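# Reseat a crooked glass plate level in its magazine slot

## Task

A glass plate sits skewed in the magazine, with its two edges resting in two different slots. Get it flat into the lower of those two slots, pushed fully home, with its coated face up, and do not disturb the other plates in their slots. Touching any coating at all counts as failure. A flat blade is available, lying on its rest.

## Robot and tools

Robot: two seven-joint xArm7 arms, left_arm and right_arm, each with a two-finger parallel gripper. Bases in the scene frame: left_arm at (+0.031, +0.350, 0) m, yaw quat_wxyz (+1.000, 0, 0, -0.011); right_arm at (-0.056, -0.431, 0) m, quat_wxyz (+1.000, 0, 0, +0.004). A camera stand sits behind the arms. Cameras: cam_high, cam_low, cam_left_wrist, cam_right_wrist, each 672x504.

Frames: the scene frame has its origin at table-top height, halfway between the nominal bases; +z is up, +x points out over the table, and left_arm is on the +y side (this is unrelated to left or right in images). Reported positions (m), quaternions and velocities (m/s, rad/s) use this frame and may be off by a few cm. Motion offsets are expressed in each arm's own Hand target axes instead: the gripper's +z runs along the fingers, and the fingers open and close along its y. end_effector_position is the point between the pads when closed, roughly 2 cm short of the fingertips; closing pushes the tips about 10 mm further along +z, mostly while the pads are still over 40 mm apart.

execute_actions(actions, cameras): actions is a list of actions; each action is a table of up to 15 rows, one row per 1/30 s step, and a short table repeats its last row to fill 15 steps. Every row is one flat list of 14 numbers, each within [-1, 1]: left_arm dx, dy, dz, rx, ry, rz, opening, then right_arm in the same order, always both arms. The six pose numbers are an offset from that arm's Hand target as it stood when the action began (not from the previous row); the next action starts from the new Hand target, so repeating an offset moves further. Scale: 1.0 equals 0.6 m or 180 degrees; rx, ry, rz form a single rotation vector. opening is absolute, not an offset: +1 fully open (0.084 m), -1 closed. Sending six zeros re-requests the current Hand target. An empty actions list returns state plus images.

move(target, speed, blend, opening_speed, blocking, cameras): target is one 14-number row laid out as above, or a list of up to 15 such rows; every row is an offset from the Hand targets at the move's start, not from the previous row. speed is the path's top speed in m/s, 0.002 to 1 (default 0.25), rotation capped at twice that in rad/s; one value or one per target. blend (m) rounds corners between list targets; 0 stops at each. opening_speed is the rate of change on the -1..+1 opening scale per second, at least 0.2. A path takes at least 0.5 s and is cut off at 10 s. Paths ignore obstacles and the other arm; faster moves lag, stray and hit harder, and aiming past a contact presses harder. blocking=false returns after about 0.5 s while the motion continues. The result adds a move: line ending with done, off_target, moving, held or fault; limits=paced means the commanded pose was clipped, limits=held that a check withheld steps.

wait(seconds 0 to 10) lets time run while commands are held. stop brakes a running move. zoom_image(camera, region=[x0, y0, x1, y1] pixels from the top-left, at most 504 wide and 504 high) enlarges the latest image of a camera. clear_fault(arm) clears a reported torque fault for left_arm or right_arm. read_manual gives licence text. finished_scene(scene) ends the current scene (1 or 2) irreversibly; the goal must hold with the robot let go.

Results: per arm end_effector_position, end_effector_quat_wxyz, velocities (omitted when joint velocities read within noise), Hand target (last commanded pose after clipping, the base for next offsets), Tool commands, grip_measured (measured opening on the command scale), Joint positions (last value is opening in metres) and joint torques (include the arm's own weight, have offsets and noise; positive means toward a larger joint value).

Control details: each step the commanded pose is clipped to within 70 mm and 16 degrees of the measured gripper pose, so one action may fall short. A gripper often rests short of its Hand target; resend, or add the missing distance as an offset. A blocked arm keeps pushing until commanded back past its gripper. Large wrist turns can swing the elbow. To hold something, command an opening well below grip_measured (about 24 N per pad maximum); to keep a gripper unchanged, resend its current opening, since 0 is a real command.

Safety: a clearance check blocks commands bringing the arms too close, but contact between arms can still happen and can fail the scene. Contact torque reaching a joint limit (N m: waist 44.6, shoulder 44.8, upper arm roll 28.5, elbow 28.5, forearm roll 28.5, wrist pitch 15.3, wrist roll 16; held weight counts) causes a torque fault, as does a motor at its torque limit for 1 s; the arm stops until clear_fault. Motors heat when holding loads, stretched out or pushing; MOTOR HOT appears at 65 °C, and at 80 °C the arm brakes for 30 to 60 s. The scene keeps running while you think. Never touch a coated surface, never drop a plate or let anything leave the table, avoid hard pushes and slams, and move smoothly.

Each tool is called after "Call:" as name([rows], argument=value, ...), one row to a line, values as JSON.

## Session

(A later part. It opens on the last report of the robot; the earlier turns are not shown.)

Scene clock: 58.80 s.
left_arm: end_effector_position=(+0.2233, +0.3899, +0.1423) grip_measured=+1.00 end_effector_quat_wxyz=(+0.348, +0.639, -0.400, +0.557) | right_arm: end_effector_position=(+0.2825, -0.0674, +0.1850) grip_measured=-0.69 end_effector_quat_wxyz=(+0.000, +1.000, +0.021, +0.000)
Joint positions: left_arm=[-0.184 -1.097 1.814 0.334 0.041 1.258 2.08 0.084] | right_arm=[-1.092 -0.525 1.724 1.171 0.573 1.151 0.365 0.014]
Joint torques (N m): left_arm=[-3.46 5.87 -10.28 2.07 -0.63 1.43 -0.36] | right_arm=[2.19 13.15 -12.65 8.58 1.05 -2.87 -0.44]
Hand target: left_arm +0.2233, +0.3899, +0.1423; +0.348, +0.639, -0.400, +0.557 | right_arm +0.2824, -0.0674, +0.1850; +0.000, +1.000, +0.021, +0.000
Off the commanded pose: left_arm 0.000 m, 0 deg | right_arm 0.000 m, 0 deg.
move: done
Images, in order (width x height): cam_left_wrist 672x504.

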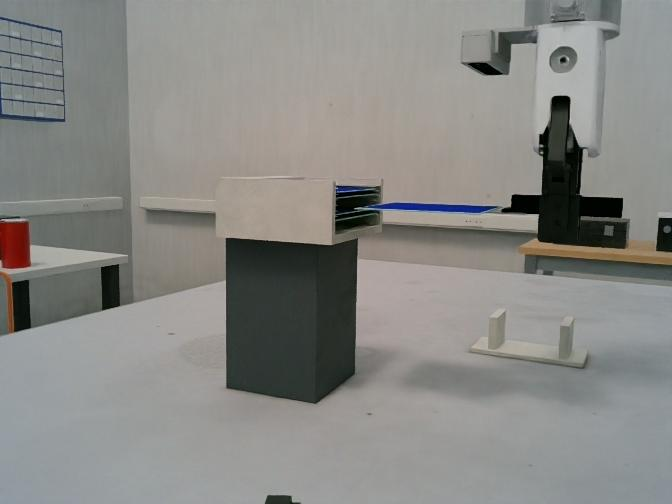

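Call:
move(target=[0,0,0,0,0,0,1,0.065,0,0,0,0,0,-0.9], speed=0.03, cameras=["cam_left_wrist","cam_right_wrist"])

Call:
zoom_image(camera="cam_left_wrist", region=[330, 175, 410, 235])

Scene clock: 60.93 s.
left_arm: end_effector_position=(+0.2233, +0.3899, +0.1423) grip_measured=+1.00 end_effector_quat_wxyz=(+0.348, +0.639, -0.400, +0.557) | right_arm: end_effector_position=(+0.3214, -0.0658, +0.1850) grip_measured=-0.69 end_effector_quat_wxyz=(+0.000, +1.000, +0.021, +0.000)
Joint positions: left_arm=[-0.184 -1.097 1.814 0.334 0.041 1.258 2.08 0.084] | right_arm=[-1.295 -0.583 1.838 1.292 0.609 1.192 0.307 0.014]
Joint torques (N m): left_arm=[-3.08 5.52 -10.32 2.2 -0.52 1.49 -0.4] | right_arm=[-3.24 13.54 -10.72 9.89 1.08 -1.41 -0.45]
Hand target: left_arm +0.2233, +0.3899, +0.1423; +0.348, +0.639, -0.400, +0.557 | right_arm +0.3214, -0.0658, +0.1850; +0.000, +1.000, +0.021, +0.000
Off the commanded pose: left_arm 0.000 m, 0 deg | right_arm 0.000 m, 0 deg.
move: done
Images, in order (width x height): cam_left_wrist 672x504, cam_right_wrist 672x504.

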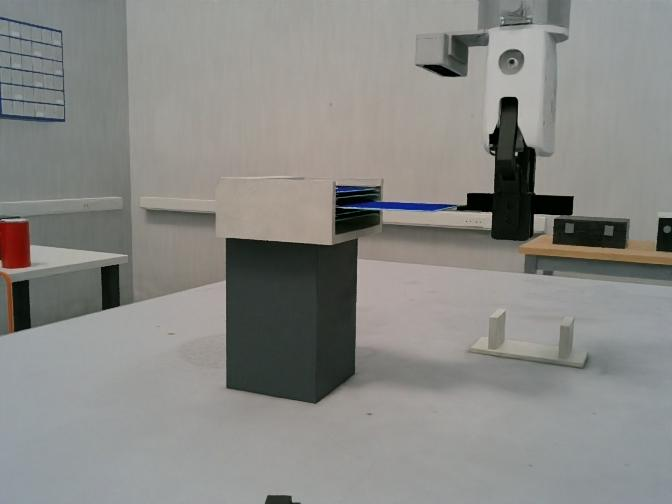

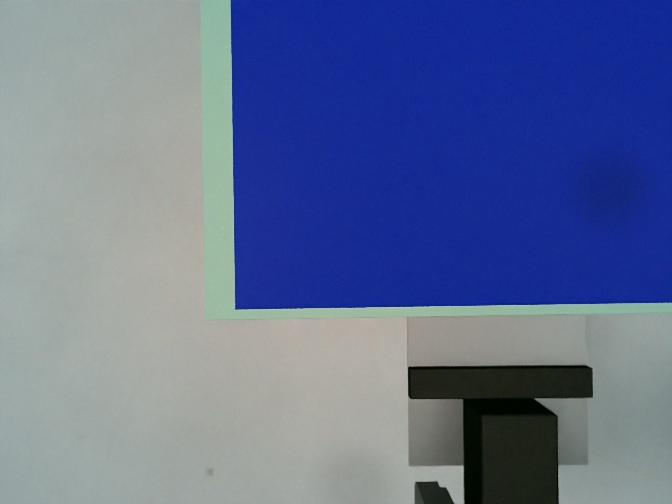

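Scaled by 6.300 from the camera's 672x504 image, which has a finer 960x720 frame.

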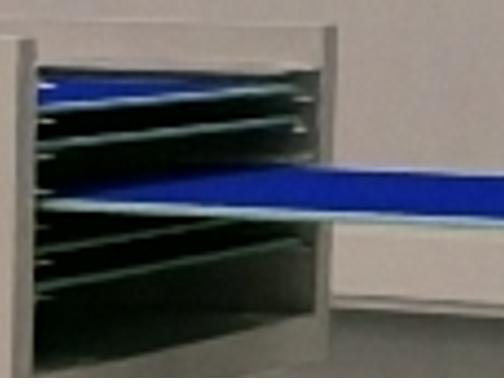

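Call:
move([
  [0,0,0,0,0,0,1,0,0,0.0008,0.0033,0,0,-0.9],
  [0,0,0,0,0,0,1,0.065,0,0.0008,0.0033,0,0,-0.9],
], speed=0.03, cameras=["cam_left_wrist","cam_right_wrist"])

Call:
zoom_image(camera="cam_left_wrist", region=[330, 175, 410, 235])

Scene clock: 63.47 s.
left_arm: end_effector_position=(+0.2233, +0.3899, +0.1423) grip_measured=+1.00 end_effector_quat_wxyz=(+0.348, +0.639, -0.400, +0.557) | right_arm: end_effector_position=(+0.3604, -0.0642, +0.1846) grip_measured=-0.69 end_effector_quat_wxyz=(-0.005, +1.000, +0.021, +0.000)
Joint positions: left_arm=[-0.184 -1.097 1.814 0.334 0.041 1.258 2.08 0.084] | right_arm=[-1.474 -0.649 1.926 1.42 0.655 1.234 0.254 0.014]
Joint torques (N m): left_arm=[-2.96 5.21 -10.35 2.1 -0.65 1.46 -0.38] | right_arm=[-2.92 16.65 -11.37 9.93 1.11 -1.5 -0.4]
Hand target: left_arm +0.2233, +0.3899, +0.1423; +0.348, +0.639, -0.400, +0.557 | right_arm +0.3604, -0.0642, +0.1846; -0.005, +1.000, +0.021, +0.000
Off the commanded pose: left_arm 0.000 m, 0 deg | right_arm 0.000 m, 0 deg.
move: done
Images, in order (width x height): cam_left_wrist 672x504, cam_right_wrist 672x504.

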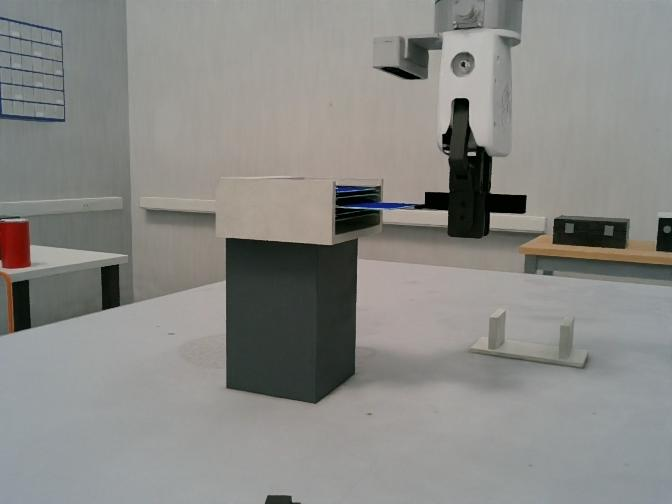

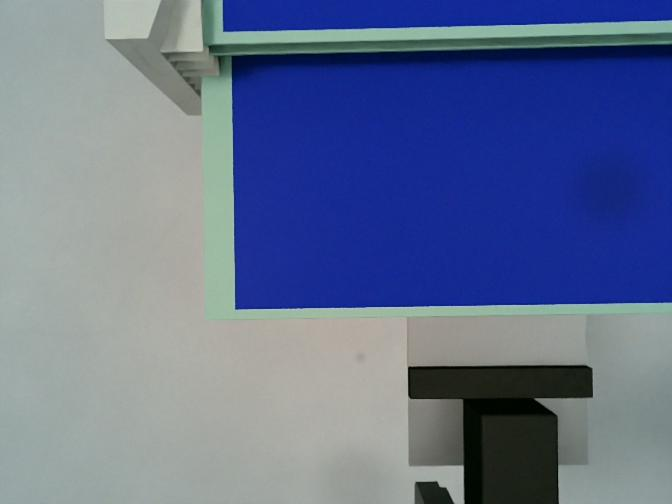

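Scaled by 6.300 from the camera's 672x504 image, which has a finer 960x720 frame.

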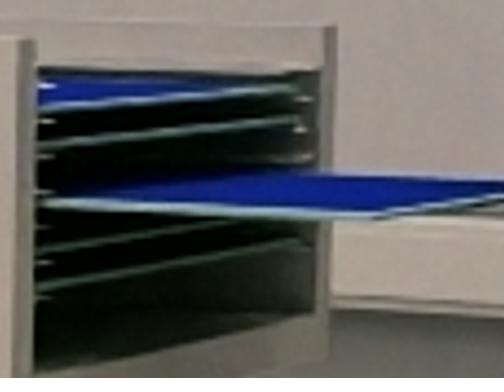

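Good, still free on both sides. Continue.

Call:
move(target=[0,0,0,0,0,0,1,0.076,0,0,0,0,0,-0.9], speed=0.03, cameras=["cam_left_wrist","cam_right_wrist"])

Call:
zoom_image(camera="cam_left_wrist", region=[334, 195, 384, 225])

Scene clock: 65.50 s.
left_arm: end_effector_position=(+0.2233, +0.3899, +0.1423) grip_measured=+1.00 end_effector_quat_wxyz=(+0.348, +0.639, -0.400, +0.557) | right_arm: end_effector_position=(+0.4059, -0.0623, +0.1846) grip_measured=-0.69 end_effector_quat_wxyz=(-0.005, +1.000, +0.021, +0.000)
Joint positions: left_arm=[-0.184 -1.097 1.814 0.334 0.041 1.258 2.08 0.084] | right_arm=[-1.671 -0.742 2.009 1.603 0.698 1.302 0.217 0.014]
Joint torques (N m): left_arm=[-3.24 5.35 -10.45 1.91 -0.62 1.28 -0.22] | right_arm=[-3.17 20.45 -11.98 9.57 1.12 -1.44 -0.44]
Hand target: left_arm +0.2233, +0.3899, +0.1423; +0.348, +0.639, -0.400, +0.557 | right_arm +0.4059, -0.0623, +0.1846; -0.005, +1.000, +0.021, +0.000
Off the commanded pose: left_arm 0.000 m, 0 deg | right_arm 0.000 m, 0 deg.
move: done
Images, in order (width x height): cam_left_wrist 672x504, cam_right_wrist 672x504.

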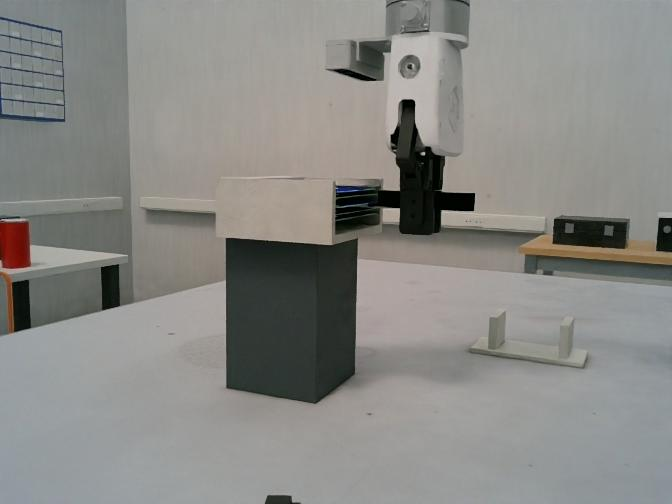

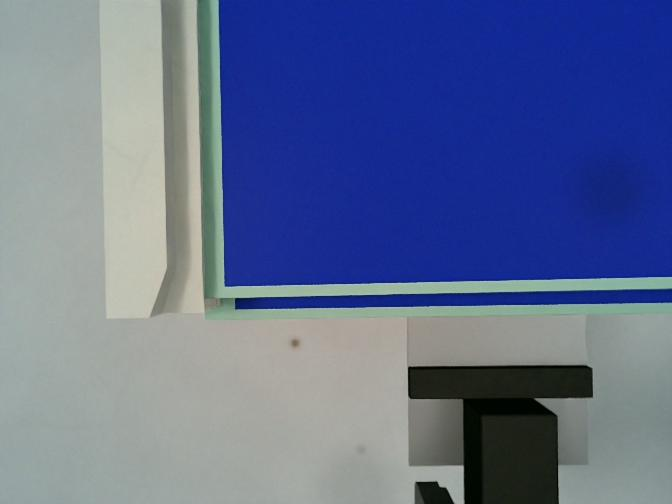

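Scaled by 10.080 from the camera's 672x504 image, which has a finer 960x720 frame.

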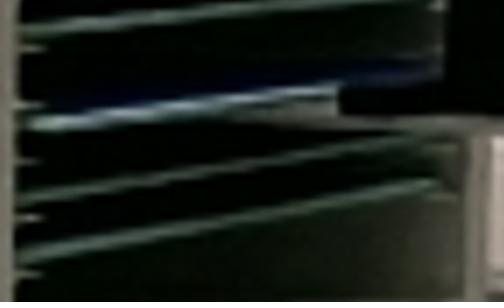

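Call:
move([
  [0,0,0,0,0,0,1,0.011,0,0,0,0,0,-0.9],
  [0,0,0,0,0,0,1,0.011,0,0.0042,0,0,0,-0.9],
], speed=0.02, cameras=["cam_left_wrist","cam_right_wrist"])

Call:
zoom_image(camera="cam_left_wrist", region=[334, 195, 384, 225])

Scene clock: 66.87 s.
left_arm: end_effector_position=(+0.2233, +0.3899, +0.1423) grip_measured=+1.00 end_effector_quat_wxyz=(+0.348, +0.639, -0.400, +0.557) | right_arm: end_effector_position=(+0.4126, -0.0620, +0.1821) grip_measured=-0.69 end_effector_quat_wxyz=(-0.005, +1.000, +0.021, +0.000)
Joint positions: left_arm=[-0.184 -1.097 1.814 0.334 0.041 1.258 2.08 0.084] | right_arm=[-1.698 -0.758 2.021 1.628 0.706 1.308 0.212 0.014]
Joint torques (N m): left_arm=[-3.07 5.33 -10.32 1.9 -0.93 1.42 -0.37] | right_arm=[-1.2 21.04 -11.82 7.67 1.19 -2.65 -0.44]
Hand target: left_arm +0.2233, +0.3899, +0.1423; +0.348, +0.639, -0.400, +0.557 | right_arm +0.4125, -0.0620, +0.1821; -0.005, +1.000, +0.021, +0.000
Off the commanded pose: left_arm 0.000 m, 0 deg | right_arm 0.000 m, 0 deg.
move: done
Images, in order (width x height): cam_left_wrist 672x504, cam_right_wrist 672x504.

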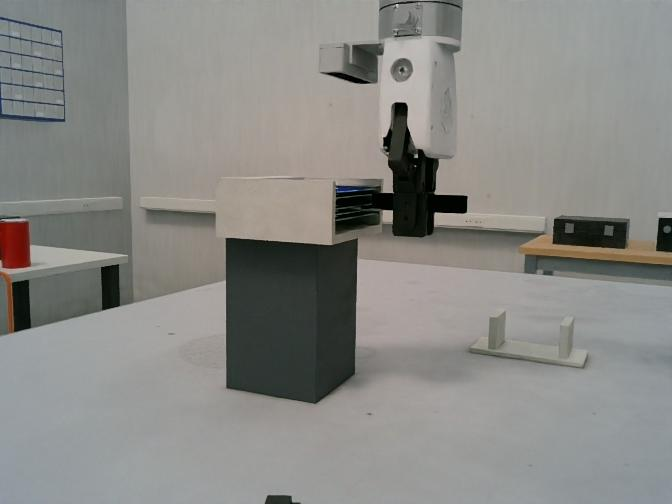

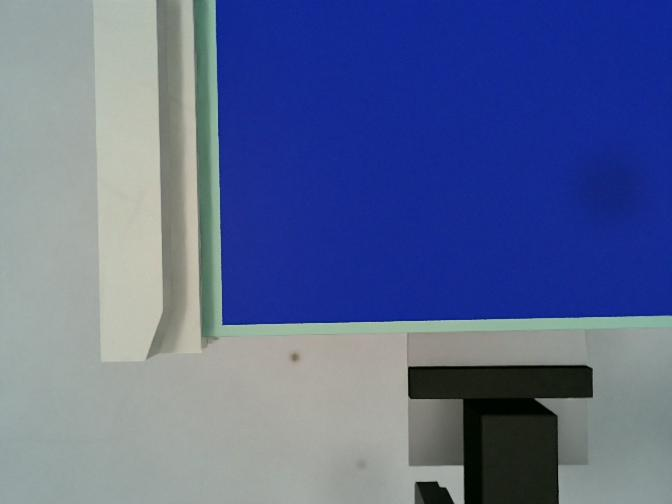

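Scaled by 10.080 from the camera's 672x504 image, which has a finer 960x720 frame.

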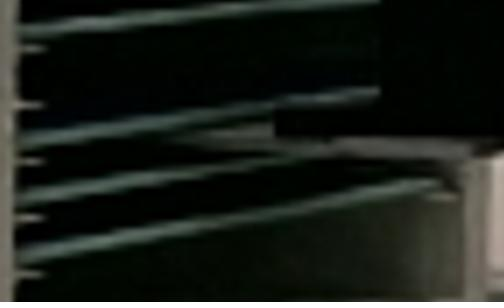

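Call:
move(target=[0,0,0,0,0,0,1,-0.042,0,0.0005,0,0,0,-0.9], speed=0.03, cameras=["cam_left_wrist","cam_right_wrist"])

Call:
zoom_image(camera="cam_left_wrist", region=[334, 180, 394, 230])

Call:
zoom_image(camera="cam_right_wrist", region=[80, 160, 420, 330])

Scene clock: 68.40 s.
left_arm: end_effector_position=(+0.2233, +0.3899, +0.1423) grip_measured=+1.00 end_effector_quat_wxyz=(+0.348, +0.639, -0.400, +0.557) | right_arm: end_effector_position=(+0.3874, -0.0630, +0.1818) grip_measured=-0.69 end_effector_quat_wxyz=(-0.005, +1.000, +0.021, +0.000)
Joint positions: left_arm=[-0.184 -1.097 1.814 0.334 0.041 1.258 2.08 0.084] | right_arm=[-1.593 -0.706 1.979 1.521 0.684 1.268 0.227 0.014]
Joint torques (N m): left_arm=[-2.54 5.27 -10.04 2.19 -0.57 1.41 -0.24] | right_arm=[2.49 22.63 -14.95 7.96 -0.94 -2.78 0.45]
Hand target: left_arm +0.2233, +0.3899, +0.1423; +0.348, +0.639, -0.400, +0.557 | right_arm +0.3874, -0.0630, +0.1818; -0.005, +1.000, +0.021, +0.000
Off the commanded pose: left_arm 0.000 m, 0 deg | right_arm 0.000 m, 0 deg.
move: done
Images, in order (width x height): cam_left_wrist 672x504, cam_right_wrist 672x504.

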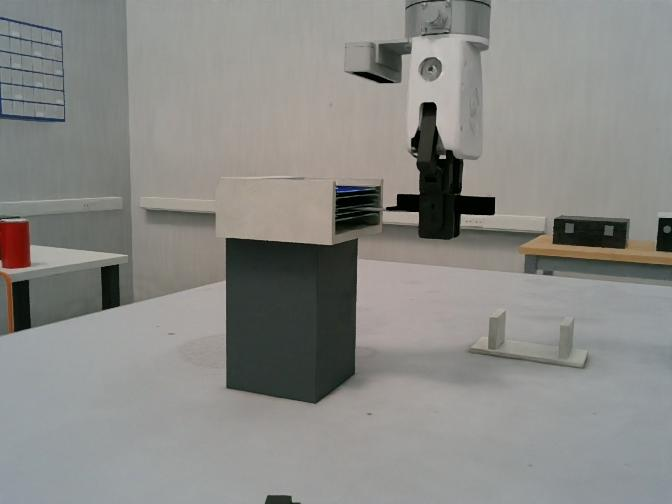

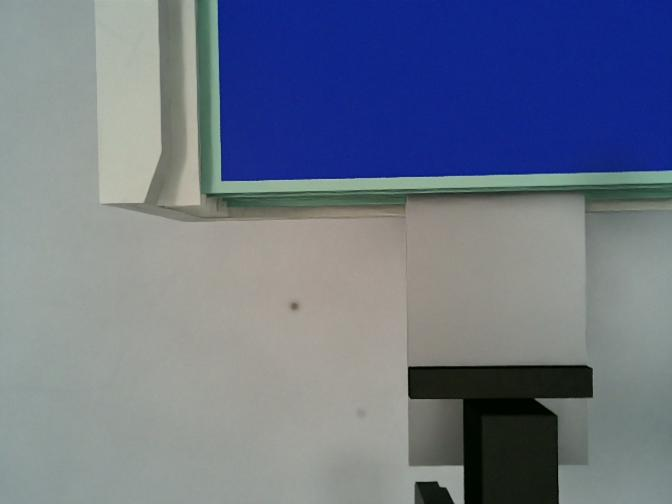

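Scaled by 8.400 from the camera's 672x504 image, which has a finer 960x720 frame.

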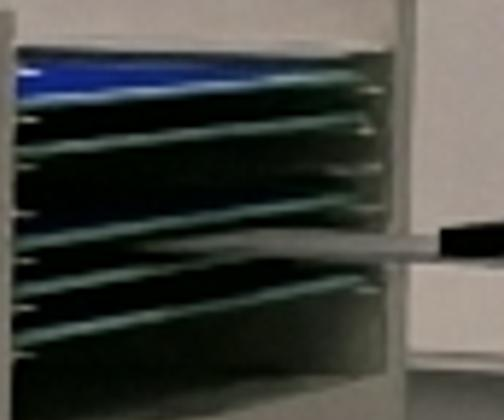

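Scaled by 1.482 from the camera's 672x504 image, which has a finer 960x720 frame.

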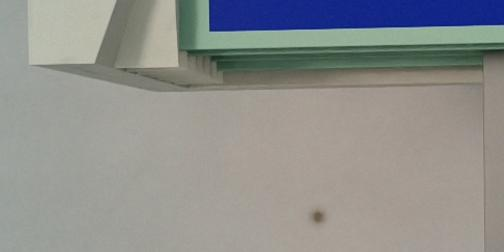

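Call:
move(target=[0,0,0,0,0,0,1,-0.175,0,0,0,0,0,-0.9], speed=0.08, cameras=["cam_left_wrist","cam_high"])

Call:
zoom_image(camera="cam_left_wrist", region=[330, 170, 400, 250])

Scene clock: 70.40 s.
left_arm: end_effector_position=(+0.2233, +0.3899, +0.1423) grip_measured=+1.00 end_effector_quat_wxyz=(+0.348, +0.639, -0.400, +0.557) | right_arm: end_effector_position=(+0.2825, -0.0674, +0.1817) grip_measured=-0.69 end_effector_quat_wxyz=(-0.005, +1.000, +0.021, +0.000)
Joint positions: left_arm=[-0.184 -1.097 1.814 0.334 0.041 1.258 2.08 0.084] | right_arm=[-1.095 -0.506 1.737 1.157 0.567 1.127 0.369 0.014]
Joint torques (N m): left_arm=[-2.89 5.43 -10.01 2.21 -0.66 1.47 -0.35] | right_arm=[1.92 13.02 -12.18 8.45 -0.88 -2.87 0.55]
Hand target: left_arm +0.2233, +0.3899, +0.1423; +0.348, +0.639, -0.400, +0.557 | right_arm +0.2824, -0.0674, +0.1817; -0.005, +1.000, +0.021, +0.000
Off the commanded pose: left_arm 0.000 m, 0 deg | right_arm 0.000 m, 0 deg.
move: done
Images, in order (width x height): cam_high 672x504, cam_left_wrist 672x504.

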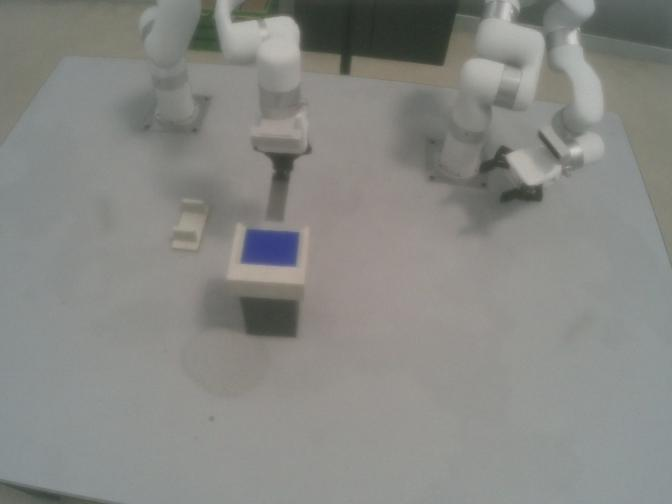

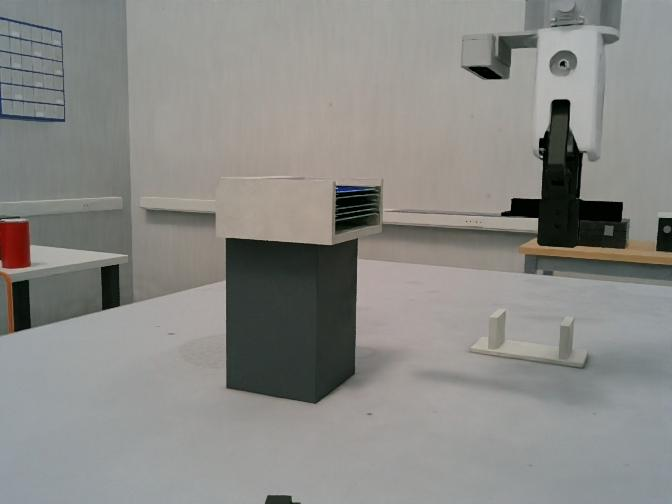

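Scaled by 6.300 from the camera's 672x504 image, which has a finer 960x720 frame.

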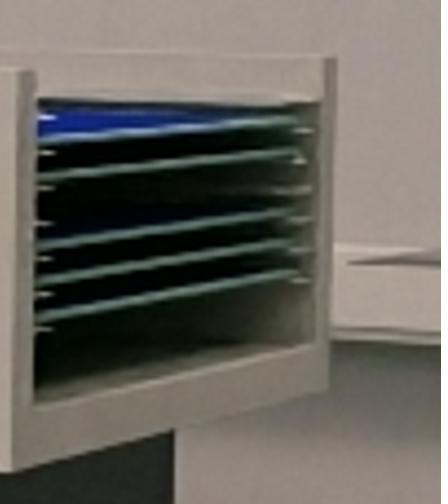

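Call:
move(target=[0,0,0,0,0,0,1,-0.0488,0.355,0.0082,-0.0043,0,0.007,-0.9], speed=0.2)

Scene clock: 72.37 s.
left_arm: end_effector_position=(+0.2233, +0.3899, +0.1423) grip_measured=+1.00 end_effector_quat_wxyz=(+0.348, +0.639, -0.400, +0.557) | right_arm: end_effector_position=(+0.2620, -0.2813, +0.1745) grip_measured=-0.69 end_effector_quat_wxyz=(+0.001, +1.000, +0.010, +0.000)
Joint positions: left_arm=[-0.184 -1.097 1.814 0.334 0.041 1.258 2.08 0.084] | right_arm=[-0.619 -0.613 0.964 0.645 0.557 1.096 -0.041 0.014]
Joint torques (N m): left_arm=[-2.74 5.5 -10.52 1.91 -0.68 1.37 -0.45] | right_arm=[2.19 -2.61 -9.72 8.49 1.2 -1.45 -0.5]
Hand target: left_arm +0.2233, +0.3899, +0.1423; +0.348, +0.639, -0.400, +0.557 | right_arm +0.2620, -0.2813, +0.1745; +0.001, +1.000, +0.010, +0.000
Off the commanded pose: left_arm 0.000 m, 0 deg | right_arm 0.000 m, 0 deg.
move: done

Call:
move([
  [0,0,0,0,0,0,1,0,0,0.19,0,0,0,-0.9],
  [0,0,0,0,0,0,1,0,0,0.2157,0,0,0,-0.9],
  [0,0,0,0,0,0,1,0,0,0.2157,0,0,0,0.3],
], speed=[0.15,0.03,0.03], opening_speed=1.5, cameras=["cam_left_wrist","cam_right_wrist"])

Call:
move(target=[0,0,0,0,0,0,1,0,0,-0.15,0,0,0,0.3], cameras=["cam_left_wrist","cam_high"])

Call:
zoom_image(camera="cam_left_wrist", region=[330, 170, 640, 400])

Scene clock: 76.20 s.
left_arm: end_effector_position=(+0.2233, +0.3899, +0.1423) grip_measured=+1.00 end_effector_quat_wxyz=(+0.348, +0.639, -0.400, +0.557) | right_arm: end_effector_position=(+0.2621, -0.2817, +0.0451) grip_measured=+0.29 end_effector_quat_wxyz=(+0.001, +1.000, +0.010, +0.000)
Joint positions: left_arm=[-0.184 -1.097 1.814 0.334 0.041 1.258 2.08 0.084] | right_arm=[-1.017 -0.234 1.514 0.487 0.455 0.548 0.087 0.056]
Joint torques (N m): left_arm=[-2.42 5.59 -10.22 2.04 -0.68 1.26 -0.31] | right_arm=[-2.85 2.75 -2.19 7.6 -0.85 -2.31 0.56]
Hand target: left_arm +0.2233, +0.3899, +0.1423; +0.348, +0.639, -0.400, +0.557 | right_arm +0.2621, -0.2817, +0.0451; +0.001, +1.000, +0.010, +0.000
Off the commanded pose: left_arm 0.000 m, 0 deg | right_arm 0.000 m, 0 deg.
move: done
Images, in order (width x height): cam_left_wrist 672x504, cam_right_wrist 672x504.

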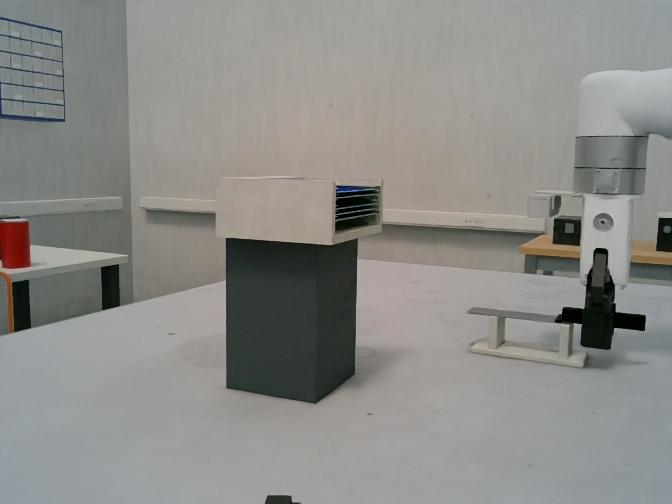

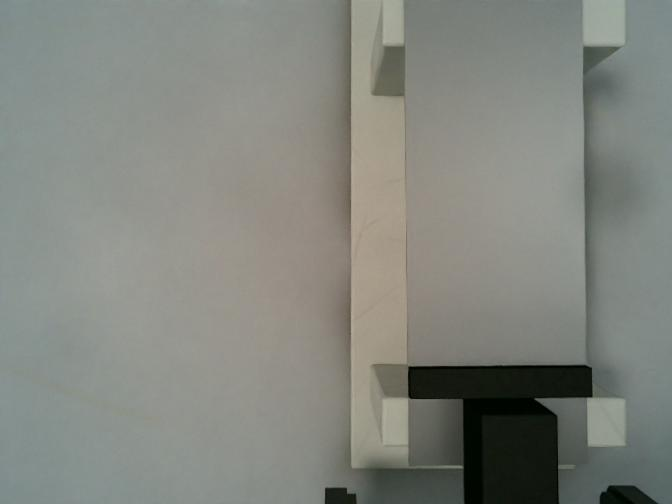

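Scene clock: 77.37 s.
left_arm: end_effector_position=(+0.2233, +0.3899, +0.1423) grip_measured=+1.00 end_effector_quat_wxyz=(+0.348, +0.639, -0.400, +0.557) | right_arm: end_effector_position=(+0.2620, -0.2814, +0.1351) grip_measured=+0.29 end_effector_quat_wxyz=(+0.001, +1.000, +0.010, +0.000)
Joint positions: left_arm=[-0.184 -1.097 1.814 0.334 0.041 1.258 2.08 0.084] | right_arm=[-0.669 -0.555 1.073 0.584 0.596 0.964 -0.049 0.056]
Joint torques (N m): left_arm=[-2.48 5.69 -10.45 1.79 -0.63 1.45 -0.18] | right_arm=[2.07 -2.5 -9.31 7.87 1.12 -1.21 -0.46]
Hand target: left_arm +0.2233, +0.3899, +0.1423; +0.348, +0.639, -0.400, +0.557 | right_arm +0.2620, -0.2814, +0.1351; +0.001, +1.000, +0.010, +0.000
Off the commanded pose: left_arm 0.000 m, 0 deg | right_arm 0.000 m, 0 deg.
move: done
Images, in order (width x height): cam_high 672x504, cam_left_wrist 672x504.

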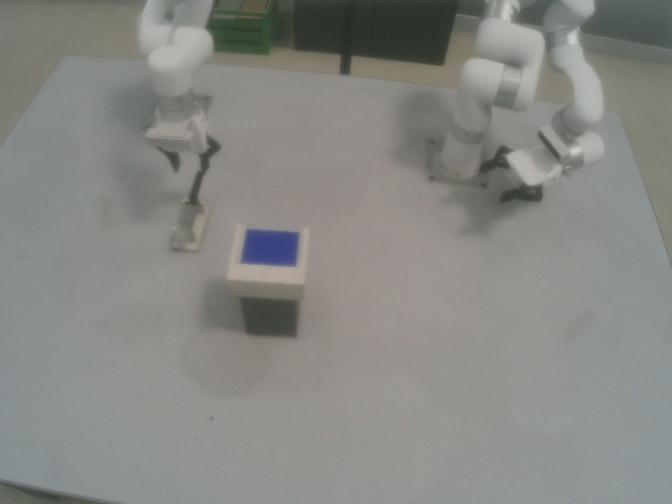

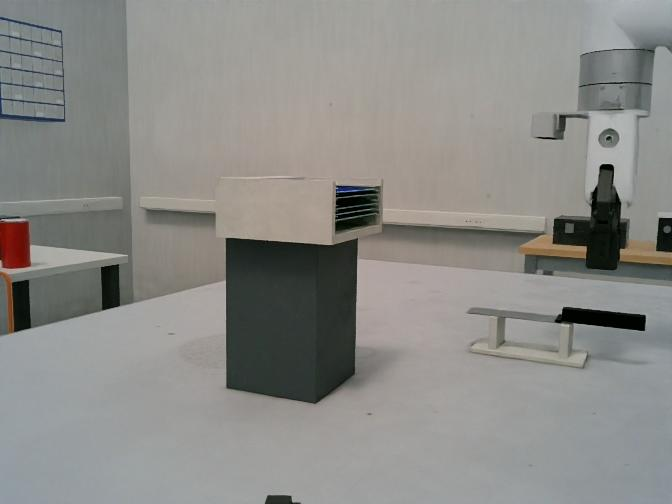

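Scaled by 1.626 from the camera's 672x504 image, which has a finer 960x720 frame.

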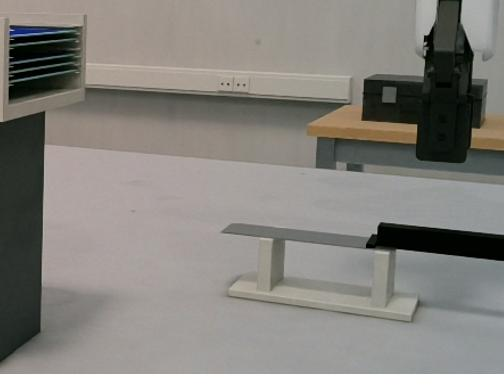

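Call:
finished_scene(scene=1)

The scene is finished: the task was done.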